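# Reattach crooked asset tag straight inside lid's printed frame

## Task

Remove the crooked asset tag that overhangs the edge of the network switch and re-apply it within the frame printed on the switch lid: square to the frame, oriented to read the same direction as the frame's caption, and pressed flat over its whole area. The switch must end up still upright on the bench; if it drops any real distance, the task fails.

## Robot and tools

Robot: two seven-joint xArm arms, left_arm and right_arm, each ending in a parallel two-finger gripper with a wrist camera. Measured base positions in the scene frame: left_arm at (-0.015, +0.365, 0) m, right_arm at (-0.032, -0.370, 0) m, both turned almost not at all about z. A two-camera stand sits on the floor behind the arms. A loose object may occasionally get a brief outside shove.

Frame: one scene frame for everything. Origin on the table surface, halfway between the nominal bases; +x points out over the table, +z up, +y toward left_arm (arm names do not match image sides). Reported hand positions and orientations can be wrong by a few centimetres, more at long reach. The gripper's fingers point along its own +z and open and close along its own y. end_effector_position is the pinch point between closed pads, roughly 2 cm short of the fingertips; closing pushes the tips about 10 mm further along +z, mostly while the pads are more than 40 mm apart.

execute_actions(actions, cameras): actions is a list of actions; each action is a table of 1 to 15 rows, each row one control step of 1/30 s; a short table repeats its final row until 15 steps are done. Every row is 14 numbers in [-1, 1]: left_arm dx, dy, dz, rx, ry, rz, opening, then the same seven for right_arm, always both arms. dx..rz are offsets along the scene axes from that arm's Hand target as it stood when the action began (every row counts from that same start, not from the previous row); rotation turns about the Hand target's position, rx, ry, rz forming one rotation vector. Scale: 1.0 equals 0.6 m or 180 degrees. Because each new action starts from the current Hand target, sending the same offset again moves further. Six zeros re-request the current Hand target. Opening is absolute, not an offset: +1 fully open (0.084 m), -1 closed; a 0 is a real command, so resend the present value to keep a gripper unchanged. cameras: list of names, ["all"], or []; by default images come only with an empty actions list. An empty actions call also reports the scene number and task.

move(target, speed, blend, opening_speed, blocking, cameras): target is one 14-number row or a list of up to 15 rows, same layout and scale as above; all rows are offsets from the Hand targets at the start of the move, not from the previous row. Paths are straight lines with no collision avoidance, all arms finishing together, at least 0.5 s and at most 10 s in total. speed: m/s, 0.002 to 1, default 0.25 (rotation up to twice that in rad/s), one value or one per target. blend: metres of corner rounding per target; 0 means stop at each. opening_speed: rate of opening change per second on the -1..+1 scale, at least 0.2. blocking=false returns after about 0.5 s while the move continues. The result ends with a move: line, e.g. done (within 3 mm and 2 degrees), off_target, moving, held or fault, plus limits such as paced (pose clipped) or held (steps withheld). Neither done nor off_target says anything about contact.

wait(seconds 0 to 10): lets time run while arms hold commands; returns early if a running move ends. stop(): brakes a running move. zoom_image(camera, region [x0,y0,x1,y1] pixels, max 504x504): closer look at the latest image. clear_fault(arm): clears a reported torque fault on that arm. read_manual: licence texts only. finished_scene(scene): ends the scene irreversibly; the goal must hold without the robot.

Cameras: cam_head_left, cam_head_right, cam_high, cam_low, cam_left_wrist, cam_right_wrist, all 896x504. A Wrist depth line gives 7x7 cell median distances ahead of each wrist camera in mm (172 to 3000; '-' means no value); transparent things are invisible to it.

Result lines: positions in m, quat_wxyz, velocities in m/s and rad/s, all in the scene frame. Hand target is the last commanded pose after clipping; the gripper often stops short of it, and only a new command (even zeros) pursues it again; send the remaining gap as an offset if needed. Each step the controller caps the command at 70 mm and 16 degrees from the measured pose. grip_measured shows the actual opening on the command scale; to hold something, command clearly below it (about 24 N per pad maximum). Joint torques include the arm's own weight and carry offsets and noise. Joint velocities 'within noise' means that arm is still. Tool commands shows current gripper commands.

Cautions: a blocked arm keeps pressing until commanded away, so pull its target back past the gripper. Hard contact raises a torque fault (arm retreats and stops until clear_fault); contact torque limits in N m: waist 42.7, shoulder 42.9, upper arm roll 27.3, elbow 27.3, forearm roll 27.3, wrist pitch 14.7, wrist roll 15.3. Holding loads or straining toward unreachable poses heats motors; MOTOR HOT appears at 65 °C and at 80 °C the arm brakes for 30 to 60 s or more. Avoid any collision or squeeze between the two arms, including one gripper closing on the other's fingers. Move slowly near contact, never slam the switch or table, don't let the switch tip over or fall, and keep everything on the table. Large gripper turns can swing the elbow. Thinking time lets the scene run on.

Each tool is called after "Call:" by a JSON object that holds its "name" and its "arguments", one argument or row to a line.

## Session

Call:
{"name": "execute_actions", "arguments": {
  "actions": []
}}

Scene clock: 0.00 s.
left_arm: end_effector_position=(+0.5928, +0.5739, +0.3035) grip_measured=+1.00 end_effector_quat_wxyz=(-0.366, +0.822, +0.433, +0.046) | right_arm: end_effector_position=(+0.3891, -0.3973, +0.2567) grip_measured=+1.00 end_effector_quat_wxyz=(+0.293, +0.634, -0.606, +0.380)
Joint positions: left_arm=[0.058 0.834 0.013 2.393 0.722 1.767 -0.839 0.084] | right_arm=[-0.488 -0.073 0.883 0.915 -0.92 1.404 2.297 0.084]
Joint velocities: within noise
Joint torques (N m): no reading
Wrist depth (mm): cam_left_wrist=[1634 1749 1898 2068 1946 1763 475 / 1741 1908 2087 2119 1852 510 457 / 1898 2099 2257 2008 548 489 440 / 2080 2257 2228 1957 532 470 426 / 2286 2389 2132 581 511 453 410 / 2510 2389 627 557 488 435 396 / 2294 2249 596 524 464 417 380] | cam_right_wrist=[2020 1974 1951 1903 1862 1857 1823 / 2106 2132 2080 2032 1991 1946 1935 / 2125 2325 2257 2213 2138 2106 2038 / 1991 749 724 698 677 660 640 / 657 625 620 604 589 573 560 / 562 548 535 524 511 498 488 / 504 493 483 473 462 453 444]
Hand target: left_arm +0.5928, +0.5739, +0.3035; -0.366, +0.822, +0.433, +0.046 | right_arm +0.3891, -0.3973, +0.2567; +0.293, +0.634, -0.606, +0.380
Tool commands: left_gripper/opening=+1.0 right_gripper/opening=+1.0

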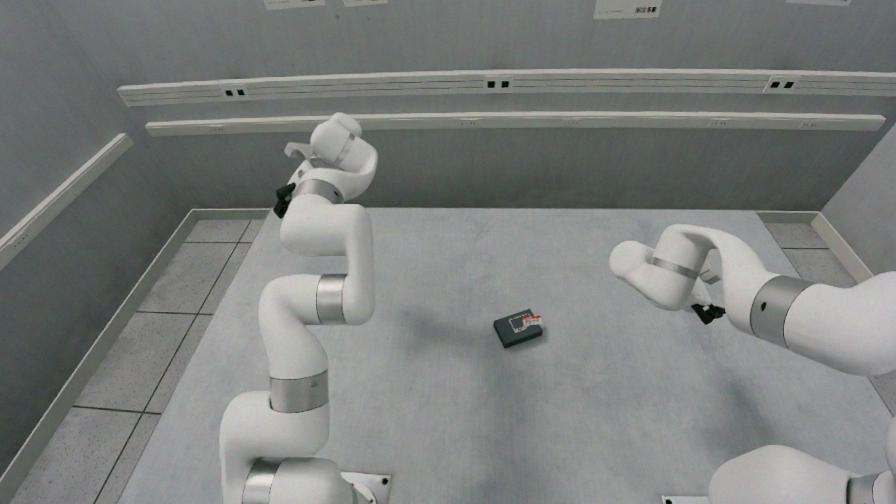

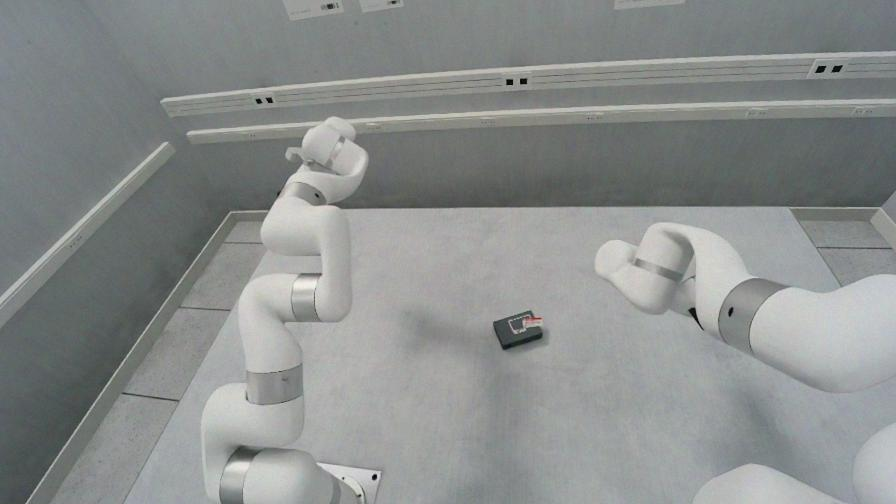

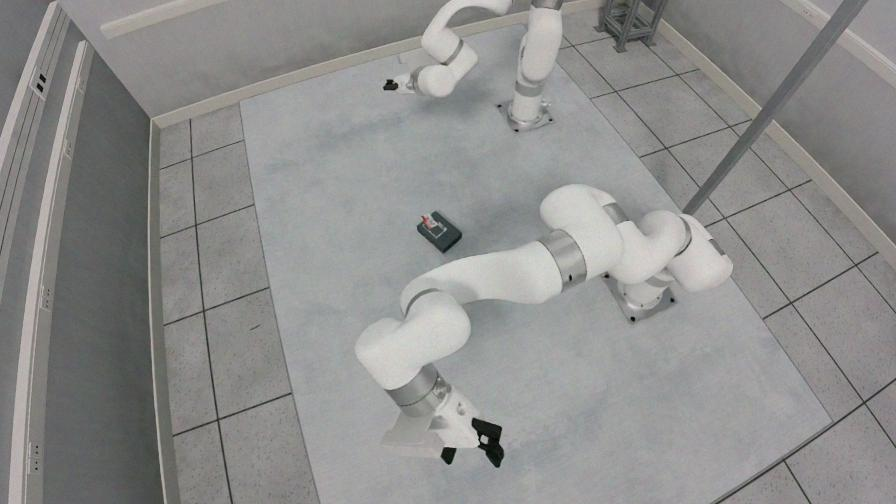

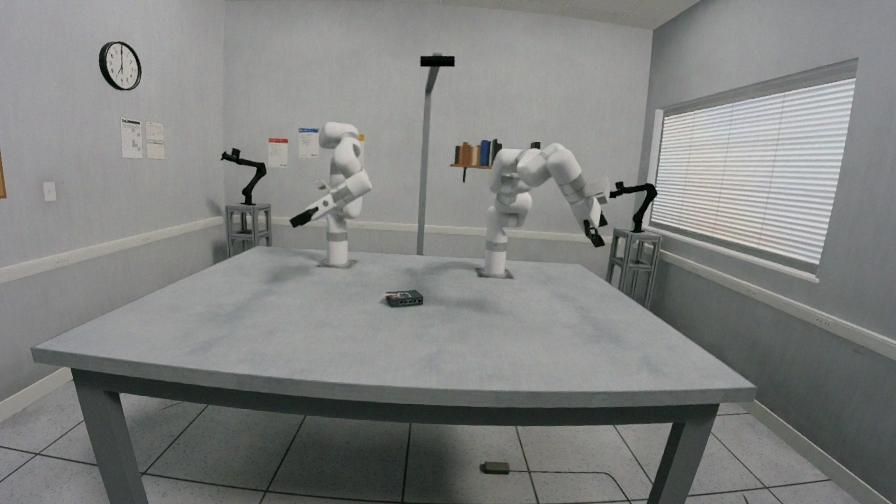

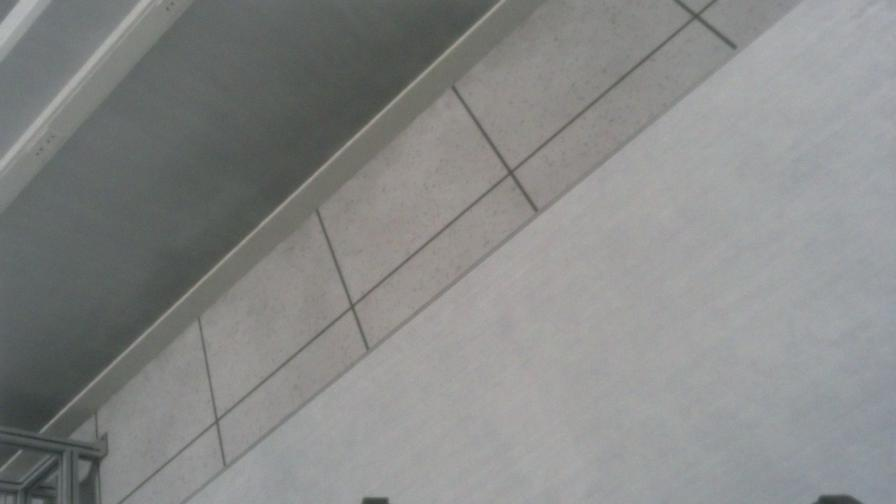

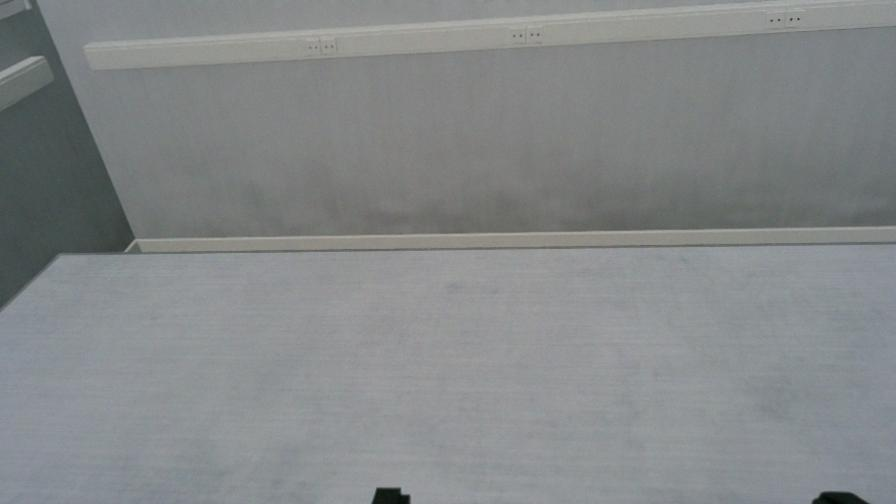

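Call:
{"name": "zoom_image", "arguments": {
  "camera": "cam_high",
  "region": [395, 190, 485, 260]
}}

Call:
{"name": "zoom_image", "arguments": {
  "camera": "cam_head_left",
  "region": [475, 295, 565, 360]
}}

Scaled by 5.600 from the camera's 896x504 image, which has a finer 1280x720 frame.

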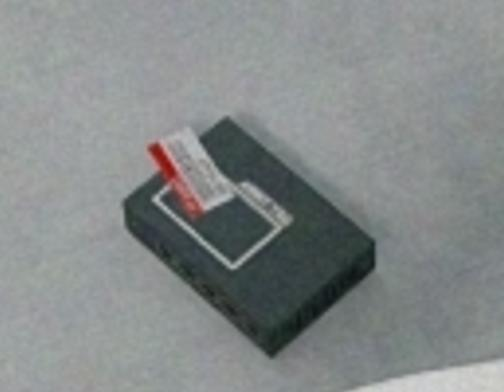

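Scaled by 5.600 from the camera's 896x504 image, which has a finer 1280x720 frame.

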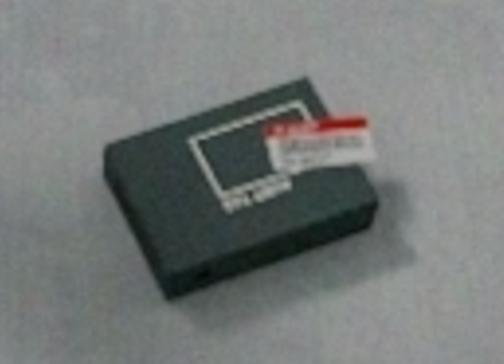

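Call:
{"name": "move", "arguments": {
  "target": [-0.2970, -0.8402, -0.2558, -0.2428, 0.0054, -0.7347, 1, 0, 0, 0, 0, 0, 0, 1],
  "speed": 0.4,
  "cameras": ["all"]
}}

Scene clock: 20.10 s.
left_arm: end_effector_position=(+0.4146, +0.0698, +0.1500) grip_measured=+1.00 end_effector_quat_wxyz=(+0.152, +0.780, -0.570, +0.209) | right_arm: end_effector_position=(+0.3891, -0.3973, +0.2567) grip_measured=+1.00 end_effector_quat_wxyz=(+0.293, +0.634, -0.606, +0.380)
Joint positions: left_arm=[-0.185 0.079 -0.346 0.832 -0.751 0.468 1.362 0.084] | right_arm=[-0.488 -0.073 0.883 0.915 -0.92 1.404 2.297 0.084]
Joint torques (N m): left_arm=[2.91 -13.58 -1.6 15.01 -1.49 -0.2 1.11] | right_arm=[-0.07 -13.31 -0.53 11.83 -1.19 0 0.05]
Wrist depth (mm): cam_left_wrist=[418 417 416 417 416 415 415 / 392 391 392 391 390 391 382 / 363 363 363 362 361 361 361 / 344 344 343 343 343 342 342 / 326 325 326 296 291 324 325 / 310 310 310 282 274 309 309 / 292 292 291 287 261 291 291] | cam_right_wrist=[2032 2008 1930 1914 1842 1867 1828 / 2119 2119 2093 2050 2014 1957 1914 / 2119 2294 2249 2206 2132 2087 2044 / 2002 747 720 699 681 659 641 / 658 626 620 606 590 574 558 / 563 550 536 522 512 499 488 / 503 493 483 471 463 453 445]
Hand target: left_arm +0.4146, +0.0698, +0.1500; +0.152, +0.780, -0.570, +0.209 | right_arm +0.3891, -0.3973, +0.2567; +0.293, +0.634, -0.606, +0.380
Off the commanded pose: left_arm 0.000 m, 0 deg | right_arm 0.000 m, 0 deg.
move: done

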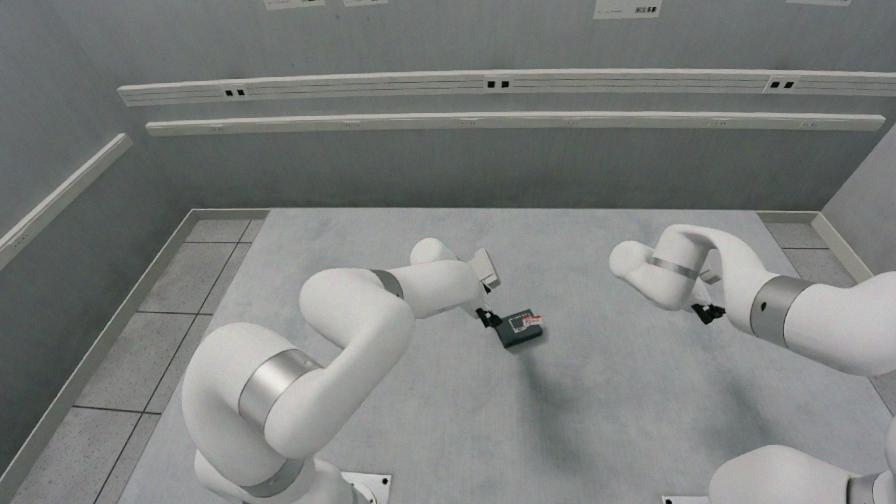

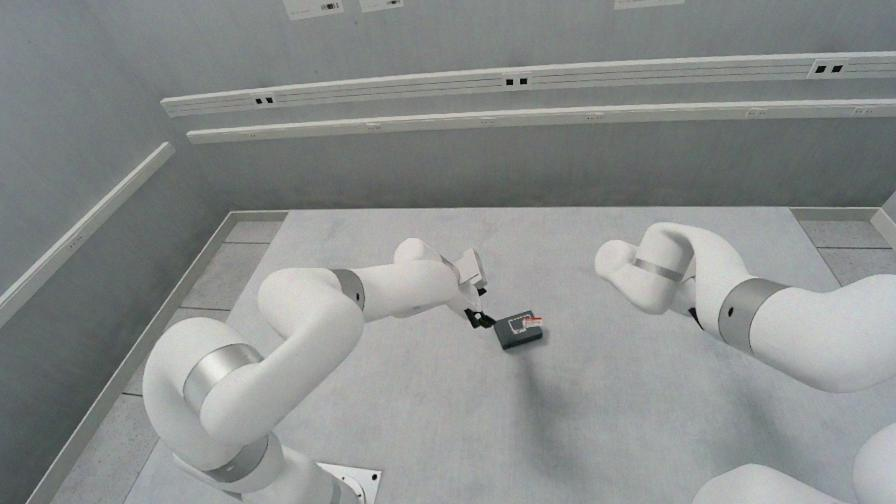

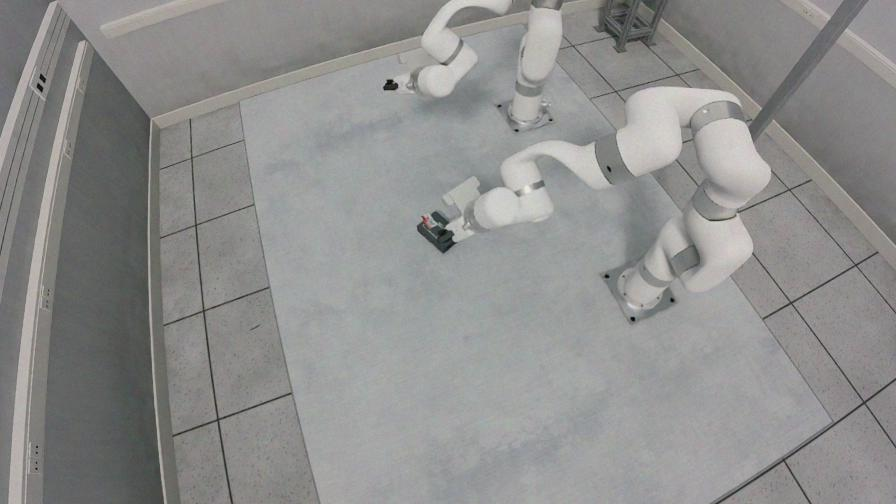

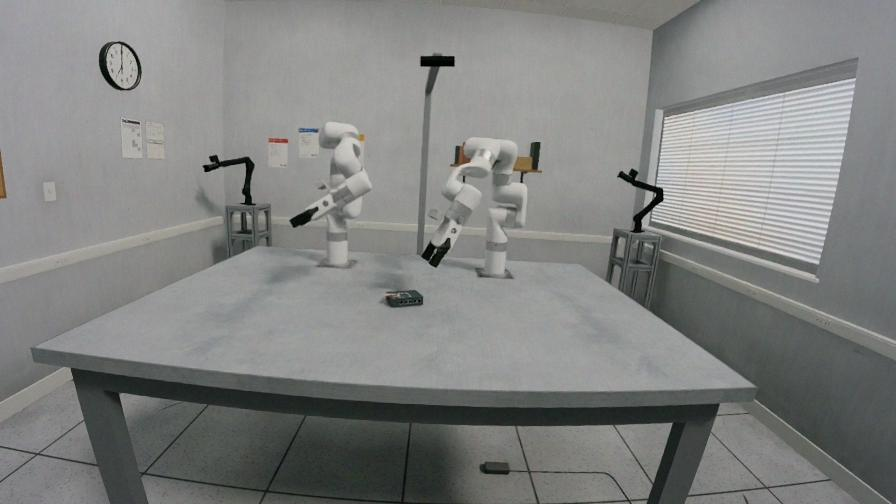

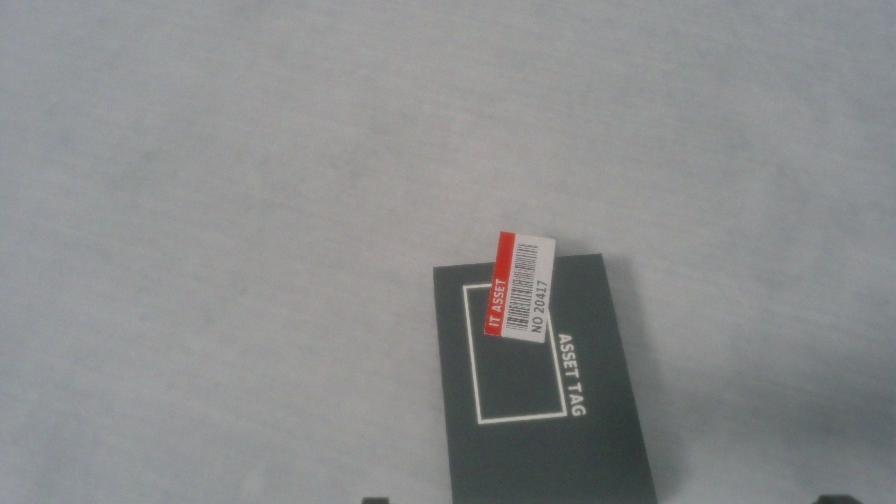

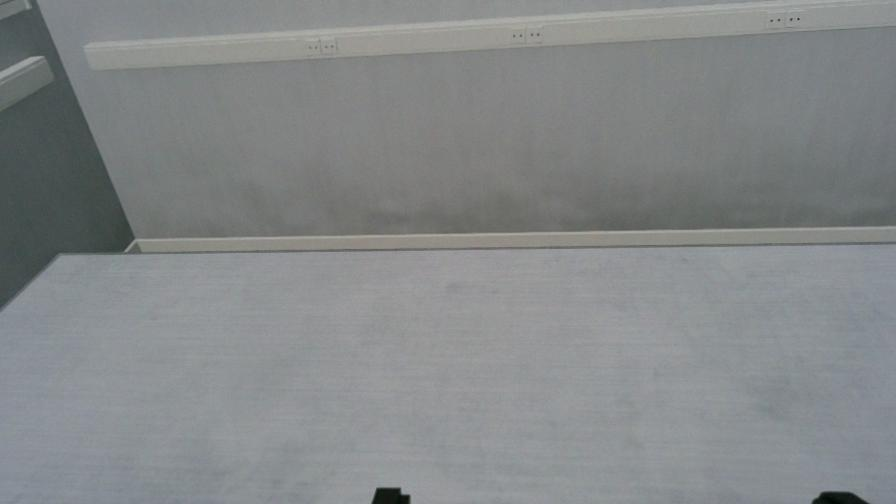

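Call:
{"name": "execute_actions", "arguments": {
  "actions": []
}}

Scene clock: 29.13 s.
left_arm: end_effector_position=(+0.4146, +0.0698, +0.1500) grip_measured=+1.00 end_effector_quat_wxyz=(+0.152, +0.780, -0.570, +0.209) | right_arm: end_effector_position=(+0.3891, -0.3973, +0.2567) grip_measured=+1.00 end_effector_quat_wxyz=(+0.293, +0.634, -0.606, +0.380)
Joint positions: left_arm=[-0.185 0.079 -0.346 0.832 -0.751 0.468 1.362 0.084] | right_arm=[-0.488 -0.073 0.883 0.915 -0.92 1.404 2.297 0.084]
Joint velocities: within noise
Joint torques (N m): left_arm=[2.39 -14.1 -1.54 15.05 -1.77 0.01 1.02] | right_arm=[0.03 -13 -0.72 11.79 -1.09 0.06 0.07]
Wrist depth (mm): cam_left_wrist=[418 417 417 416 416 415 416 / 392 392 392 391 391 391 382 / 363 363 363 362 362 362 360 / 344 344 343 343 343 342 342 / 326 326 326 296 291 325 324 / 310 310 310 282 273 309 309 / 292 292 292 287 261 291 290] | cam_right_wrist=[2026 2002 1946 1888 1857 1862 1828 / 2132 2145 2106 2068 2008 1951 1924 / 2099 2309 2279 2178 2145 2112 2056 / 1996 747 724 698 680 658 638 / 657 627 619 606 591 574 560 / 562 549 535 523 511 499 489 / 503 492 482 473 462 452 444]
Hand target: left_arm +0.4146, +0.0698, +0.1500; +0.152, +0.780, -0.570, +0.209 | right_arm +0.3891, -0.3973, +0.2567; +0.293, +0.634, -0.606, +0.380
Tool commands: left_gripper/opening=+1.0 right_gripper/opening=+1.0
Off the commanded pose: left_arm 0.000 m, 0 deg | right_arm 0.000 m, 0 deg.

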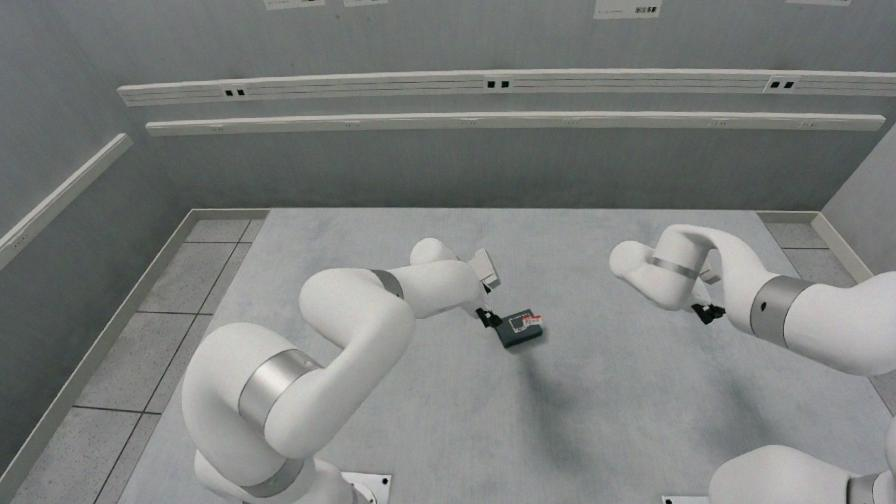

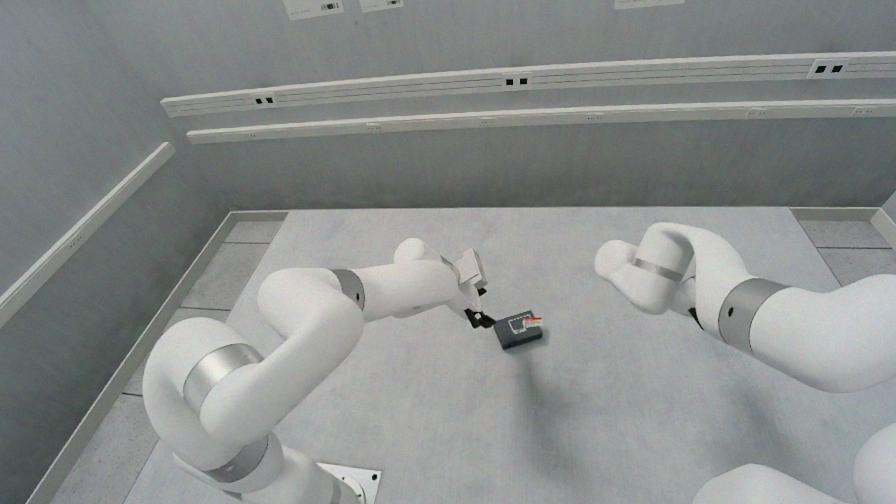

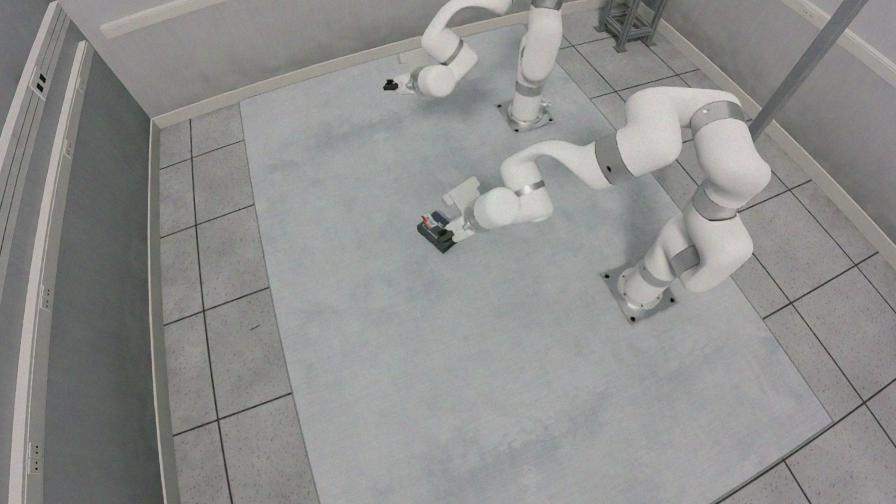

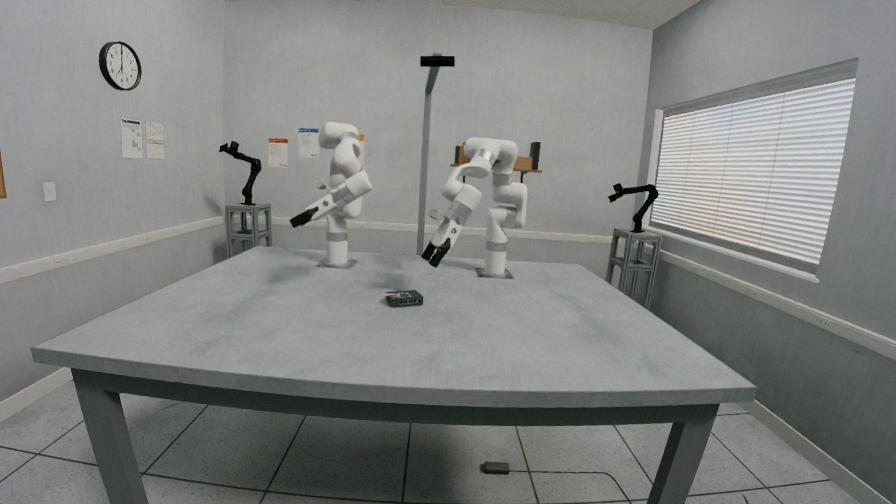

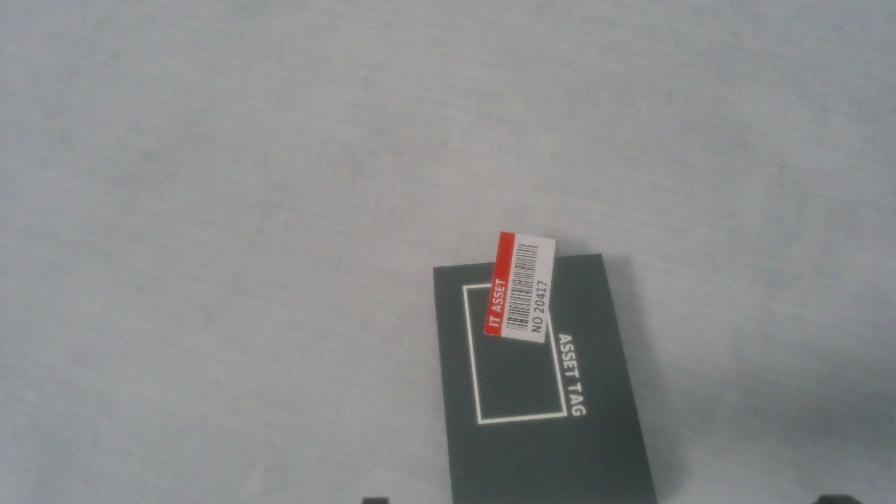

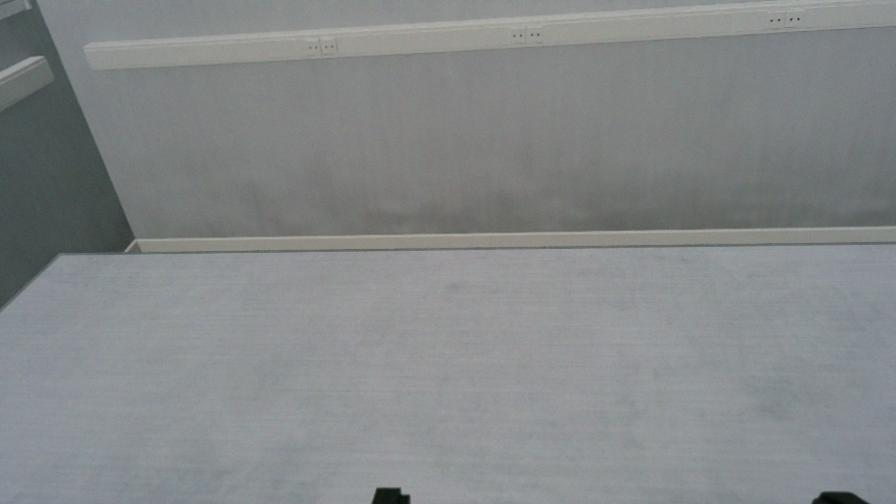

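Call:
{"name": "zoom_image", "arguments": {
  "camera": "cam_left_wrist",
  "region": [420, 210, 672, 462]
}}

Scaled by 2.000 from the camera's 896x504 image, which has a finer 1280x720 frame.

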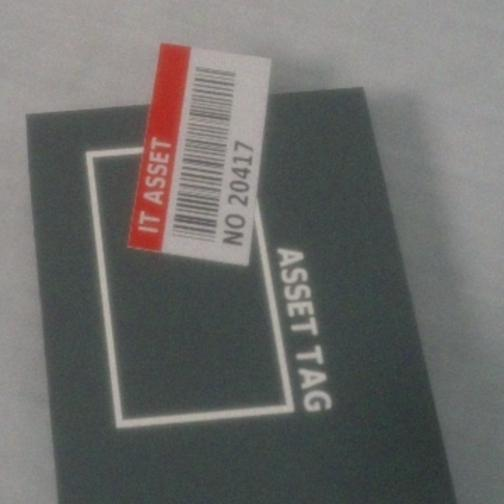

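Call:
{"name": "move", "arguments": {
  "target": [0.0537, -0.1682, -0.0917, 0, 0, 0.0256, 1.0, 0, 0, 0, 0, 0, 0, 1.0],
  "speed": 0.25,
  "cameras": ["cam_left_wrist", "cam_high"]
}}

Scene clock: 50.10 s.
left_arm: end_effector_position=(+0.4468, -0.0311, +0.0950) grip_measured=+1.00 end_effector_quat_wxyz=(+0.144, +0.802, -0.538, +0.215) | right_arm: end_effector_position=(+0.3891, -0.3973, +0.2567) grip_measured=+1.00 end_effector_quat_wxyz=(+0.293, +0.634, -0.606, +0.380)
Joint positions: left_arm=[-0.373 0.427 -0.332 1.07 -0.532 0.237 1.023 0.084] | right_arm=[-0.488 -0.073 0.883 0.915 -0.92 1.404 2.297 0.084]
Joint torques (N m): left_arm=[-3.41 -20.8 -0.77 14.18 2.04 -0.43 -0.89] | right_arm=[0.12 -13.03 -0.66 11.69 -0.99 0.03 0.09]
Wrist depth (mm): cam_left_wrist=[340 339 339 339 339 338 338 / 319 319 318 318 317 318 318 / 296 295 295 294 294 294 294 / 280 279 279 279 279 278 278 / 266 266 265 265 265 264 265 / 253 252 252 252 252 252 252 / 238 237 237 237 206 237 236] | cam_right_wrist=[2044 1991 1940 1888 1833 1842 1823 / 2119 2138 2087 2050 2002 1951 1919 / 2093 2309 2249 2192 2145 2093 2032 / 2008 746 719 699 679 657 640 / 657 626 622 606 588 575 560 / 562 548 536 523 512 499 490 / 504 493 482 472 463 452 445]
Hand target: left_arm +0.4468, -0.0311, +0.0950; +0.144, +0.802, -0.538, +0.215 | right_arm +0.3891, -0.3973, +0.2567; +0.293, +0.634, -0.606, +0.380
Off the commanded pose: left_arm 0.000 m, 0 deg | right_arm 0.000 m, 0 deg.
move: done
Images, in order (width x height): cam_high 896x504, cam_left_wrist 896x504.

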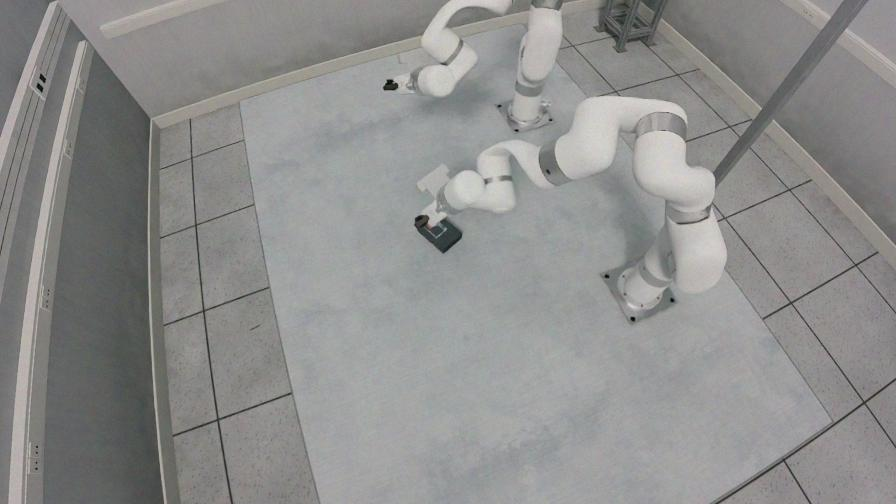

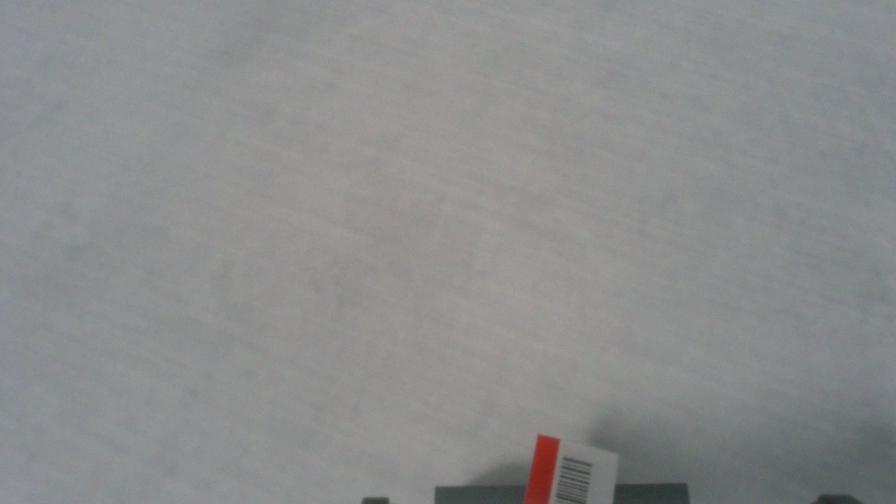

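Call:
{"name": "move", "arguments": {
  "target": [0, 0, -0.1167, 0, 0, 0.0022, 1.0, 0, 0, 0, 0, 0, 0, 1.0],
  "speed": 0.12,
  "cameras": ["cam_left_wrist"]
}}

Call:
{"name": "move", "arguments": {
  "target": [0, 0, 0, 0, 0, 0, -1.0, 0, 0, 0, 0, 0, 0, 1.0],
  "opening_speed": 0.5,
  "cameras": ["cam_left_wrist"]
}}

Scene clock: 52.80 s.
left_arm: end_effector_position=(+0.4468, -0.0311, +0.0250) grip_measured=+1.00 end_effector_quat_wxyz=(+0.143, +0.804, -0.535, +0.216) | right_arm: end_effector_position=(+0.3891, -0.3973, +0.2567) grip_measured=+1.00 end_effector_quat_wxyz=(+0.293, +0.634, -0.606, +0.380)
Joint positions: left_arm=[-0.334 0.61 -0.397 1.09 -0.588 0.076 1.133 0.084] | right_arm=[-0.488 -0.073 0.883 0.915 -0.92 1.404 2.297 0.084]
Joint torques (N m): left_arm=[2.56 -21.79 -4.8 13.1 -1.47 -3.66 0.93] | right_arm=[0.12 -13.26 -0.54 11.84 -1.04 -0.05 0.11]
Wrist depth (mm): cam_left_wrist=[242 241 241 241 241 240 240 / 226 226 226 226 226 226 225 / 210 210 210 210 209 209 209 / 199 199 198 199 198 198 198 / 189 189 189 189 188 188 188 / 180 180 179 179 - 179 179 / - - - - - - -] | cam_right_wrist=[2014 2008 1940 1930 1842 1882 1818 / 2106 2132 2106 2068 2014 1957 1903 / 2119 2325 2235 2192 2132 2080 2068 / 2026 748 722 700 675 659 641 / 659 626 622 606 590 573 559 / 562 548 535 524 511 500 489 / 502 493 482 472 463 453 444]
Hand target: left_arm +0.4468, -0.0311, +0.0250; +0.143, +0.804, -0.535, +0.216 | right_arm +0.3891, -0.3973, +0.2567; +0.293, +0.634, -0.606, +0.380
Off the commanded pose: left_arm 0.000 m, 0 deg | right_arm 0.000 m, 0 deg.
move: done
Images, in order (width x height): cam_left_wrist 896x504.

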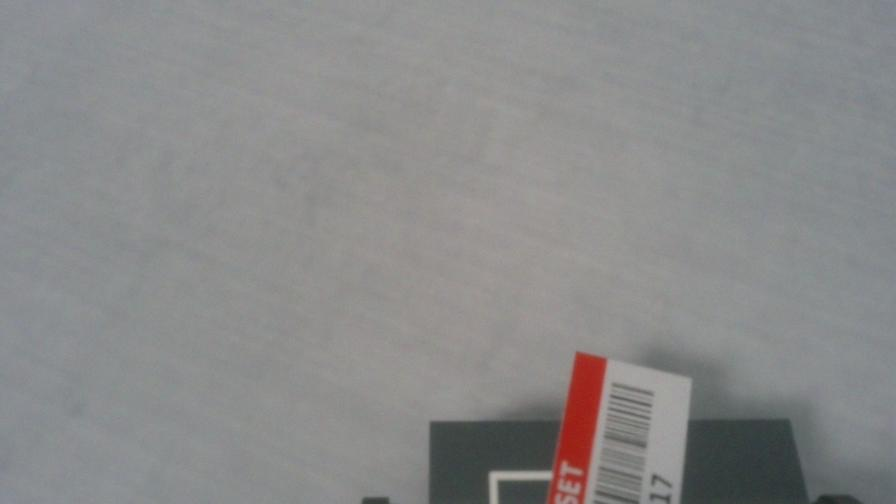

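Scene clock: 57.00 s.
left_arm: end_effector_position=(+0.4468, -0.0311, +0.0250) grip_measured=+0.75 end_effector_quat_wxyz=(+0.143, +0.804, -0.535, +0.216) | right_arm: end_effector_position=(+0.3891, -0.3973, +0.2567) grip_measured=+1.00 end_effector_quat_wxyz=(+0.293, +0.634, -0.606, +0.380)
Joint positions: left_arm=[-0.334 0.61 -0.397 1.09 -0.588 0.076 1.133 0.075] | right_arm=[-0.488 -0.073 0.883 0.915 -0.92 1.404 2.297 0.084]
Joint torques (N m): left_arm=[4.01 -25.51 5.66 12.56 -0.2 -6.66 0.69] | right_arm=[-0.04 -12.93 -0.58 11.76 -0.81 0.02 -0.05]
Wrist depth (mm): cam_left_wrist=[241 242 241 241 241 241 241 / 227 227 227 226 226 226 226 / 210 210 210 209 209 209 209 / 199 199 199 198 198 198 198 / 189 189 189 189 188 188 188 / 180 180 179 179 - 179 179 / - - - - - - -] | cam_right_wrist=[2014 1996 1935 1919 1833 1852 1818 / 2119 2172 2093 2044 2002 1940 1908 / 2093 2294 2220 2185 2138 2112 2032 / 2014 745 722 703 679 659 641 / 656 624 619 606 587 574 560 / 562 550 535 523 512 500 489 / 504 493 483 473 461 454 445]
Hand target: left_arm +0.4468, -0.0311, +0.0250; +0.143, +0.804, -0.535, +0.216 | right_arm +0.3891, -0.3973, +0.2567; +0.293, +0.634, -0.606, +0.380
Off the commanded pose: left_arm 0.000 m, 0 deg | right_arm 0.000 m, 0 deg.
move: done
Images, in order (width x height): cam_left_wrist 896x504.

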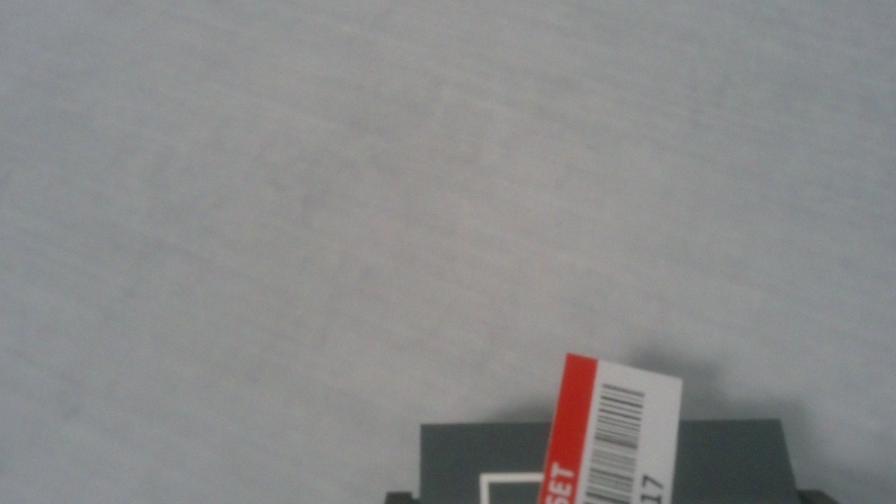

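Call:
{"name": "zoom_image", "arguments": {
  "camera": "cam_left_wrist",
  "region": [380, 320, 820, 504]
}}

Scaled by 1.145 from the camera's 896x504 image, which has a finer 1280x720 frame.

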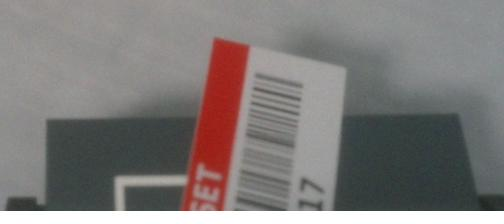

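Call:
{"name": "move", "arguments": {
  "target": [0, 0, 0, 0, 0, 0, -1.0, 0.0848, 0.2455, -0.0612, 0.4231, 0.1011, 0.5958, -0.333],
  "speed": 0.4,
  "cameras": ["cam_right_wrist", "cam_high", "cam_head_right"]
}}

Scene clock: 75.50 s.
left_arm: end_effector_position=(+0.4468, -0.0311, +0.0250) grip_measured=+0.75 end_effector_quat_wxyz=(+0.143, +0.804, -0.535, +0.216) | right_arm: end_effector_position=(+0.4399, -0.2500, +0.2200) grip_measured=-0.35 end_effector_quat_wxyz=(-0.421, +0.904, +0.063, -0.029)
Joint positions: left_arm=[-0.334 0.61 -0.397 1.09 -0.588 0.076 1.133 0.075] | right_arm=[0.262 0.219 -0.419 1.182 0.923 1.427 -0.655 0.029]
Joint torques (N m): left_arm=[4.34 -28.17 4.97 11.84 -0.44 -6.63 0.77] | right_arm=[-3.71 -16.62 1.55 14.01 3.27 1.25 -2.57]
Wrist depth (mm): cam_left_wrist=[242 241 241 241 241 241 240 / 227 227 226 226 226 226 226 / 210 210 210 210 209 209 209 / 199 198 198 198 198 198 198 / 189 189 189 188 188 188 188 / 180 180 180 180 - 179 179 / - - - - - - -] | cam_right_wrist=[2192 940 689 519 416 347 306 / 2228 939 690 519 417 348 307 / 2235 940 696 496 418 348 307 / 2333 866 381 416 403 349 307 / 342 352 371 390 399 350 308 / 344 381 388 390 420 350 308 / 334 815 660 526 421 350 309]
Hand target: left_arm +0.4468, -0.0311, +0.0250; +0.143, +0.804, -0.535, +0.216 | right_arm +0.4399, -0.2500, +0.2199; -0.421, +0.904, +0.063, -0.029
Off the commanded pose: left_arm 0.000 m, 0 deg | right_arm 0.000 m, 0 deg.
move: done
Images, in order (width x height): cam_head_right 896x504, cam_high 896x504, cam_right_wrist 896x504.

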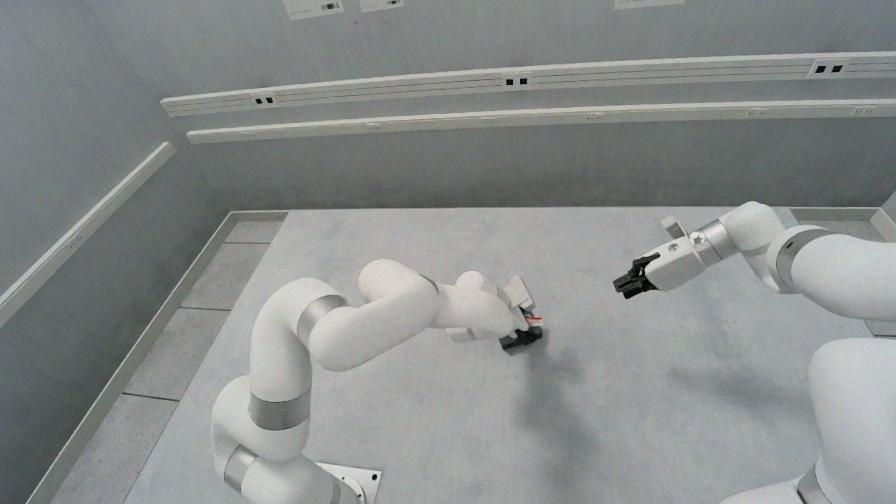

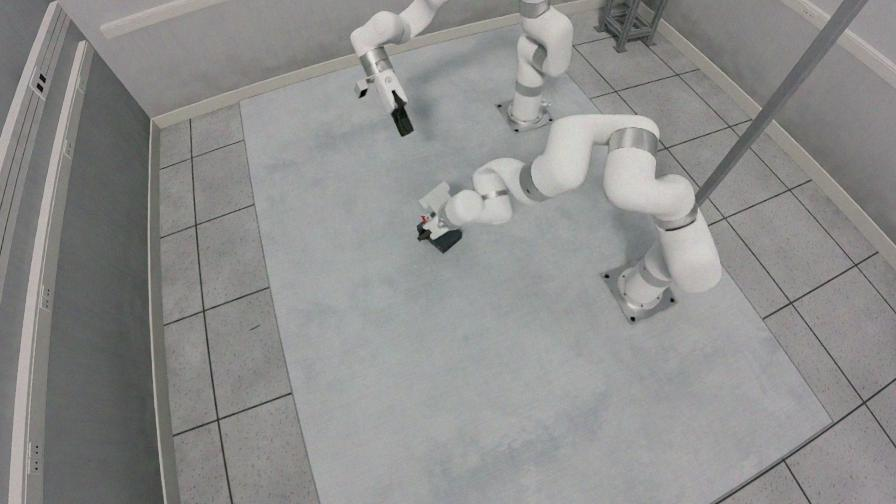

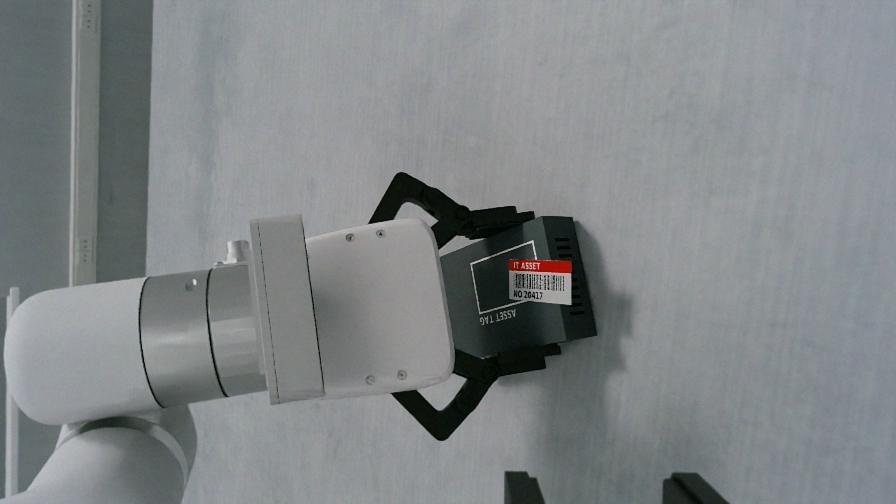

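Call:
{"name": "zoom_image", "arguments": {
  "camera": "cam_right_wrist",
  "region": [430, 190, 640, 370]
}}

Scaled by 2.400 from the camera's 896x504 image, which has a finer 1280x720 frame.

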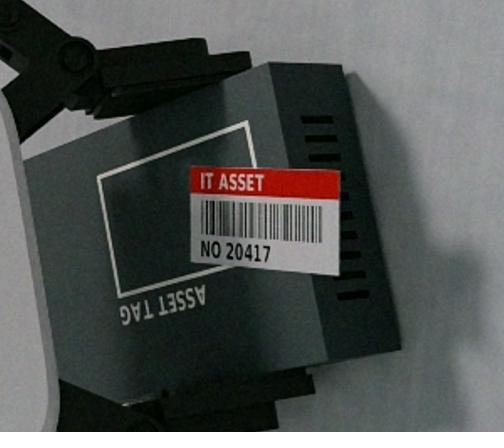

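Call:
{"name": "move", "arguments": {
  "target": [0, 0, 0, 0, 0, 0, -1.0, 0.0423, 0.2173, -0.2308, 0, 0, 0, -0.333],
  "speed": 0.2,
  "cameras": ["cam_right_wrist", "cam_left_wrist"]
}}

Scene clock: 84.23 s.
left_arm: end_effector_position=(+0.4468, -0.0311, +0.0250) grip_measured=+0.75 end_effector_quat_wxyz=(+0.143, +0.804, -0.535, +0.216) | right_arm: end_effector_position=(+0.4653, -0.1197, +0.0815) grip_measured=-0.35 end_effector_quat_wxyz=(-0.421, +0.904, +0.063, -0.029)
Joint positions: left_arm=[-0.334 0.61 -0.397 1.09 -0.588 0.076 1.133 0.075] | right_arm=[0.396 0.539 -0.258 1.23 1.201 1.127 -0.766 0.029]
Joint torques (N m): left_arm=[5.73 -28.15 4.54 11.84 -0.3 -6.71 1.04] | right_arm=[3.59 -23.44 0.67 13.04 2.68 -1.47 -2.68]
Wrist depth (mm): cam_left_wrist=[241 241 241 241 - - 240 / 227 227 226 226 - - 221 / 210 210 210 209 206 205 209 / 199 199 198 199 198 198 198 / 189 189 189 189 188 188 188 / 180 180 180 179 - 179 179 / - - - - - - -] | cam_right_wrist=[940 571 384 289 241 200 181 / 939 573 385 290 242 201 181 / 952 576 386 290 242 201 182 / 963 526 342 291 243 201 182 / 2132 224 220 232 225 201 182 / 198 201 208 253 219 202 177 / 192 196 204 254 218 202 178]
Hand target: left_arm +0.4468, -0.0311, +0.0250; +0.143, +0.804, -0.535, +0.216 | right_arm +0.4653, -0.1196, +0.0815; -0.421, +0.904, +0.063, -0.029
Off the commanded pose: left_arm 0.000 m, 0 deg | right_arm 0.000 m, 0 deg.
move: done
Images, in order (width x height): cam_left_wrist 896x504, cam_right_wrist 896x504.

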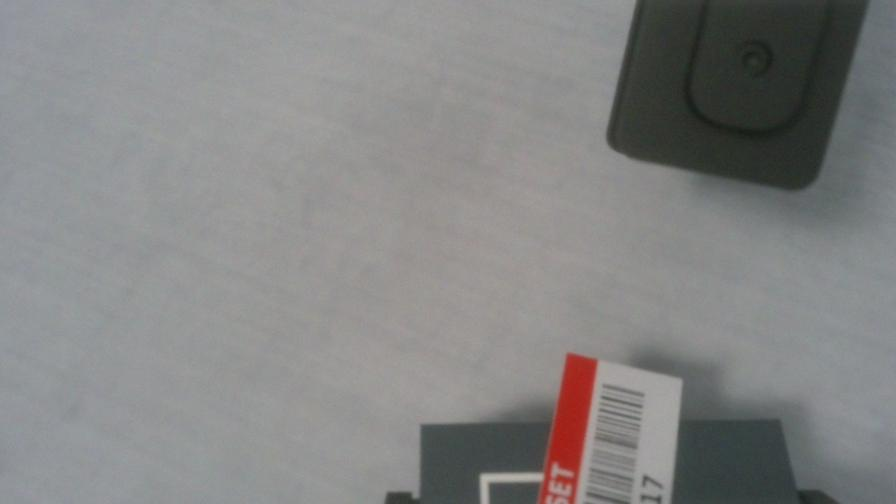

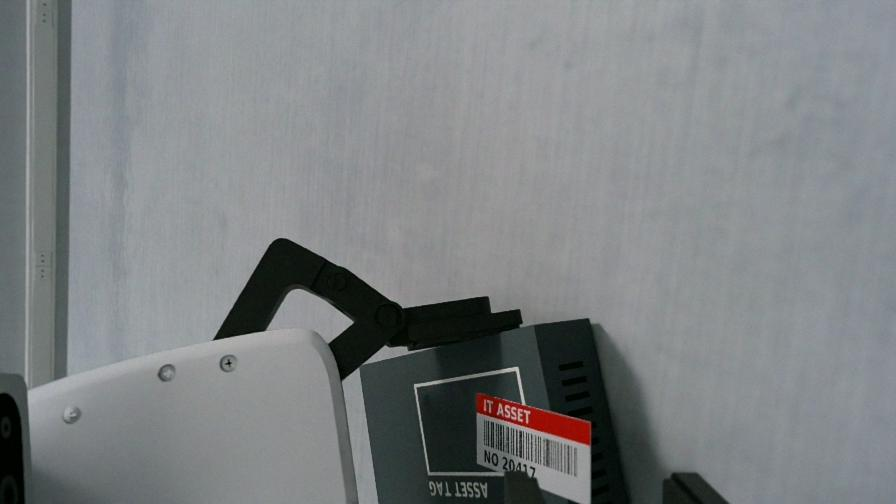

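Call:
{"name": "zoom_image", "arguments": {
  "camera": "cam_right_wrist",
  "region": [400, 300, 740, 504]
}}

Scaled by 1.482 from the camera's 896x504 image, which has a finer 1280x720 frame.

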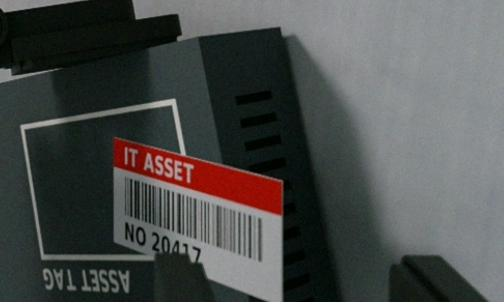

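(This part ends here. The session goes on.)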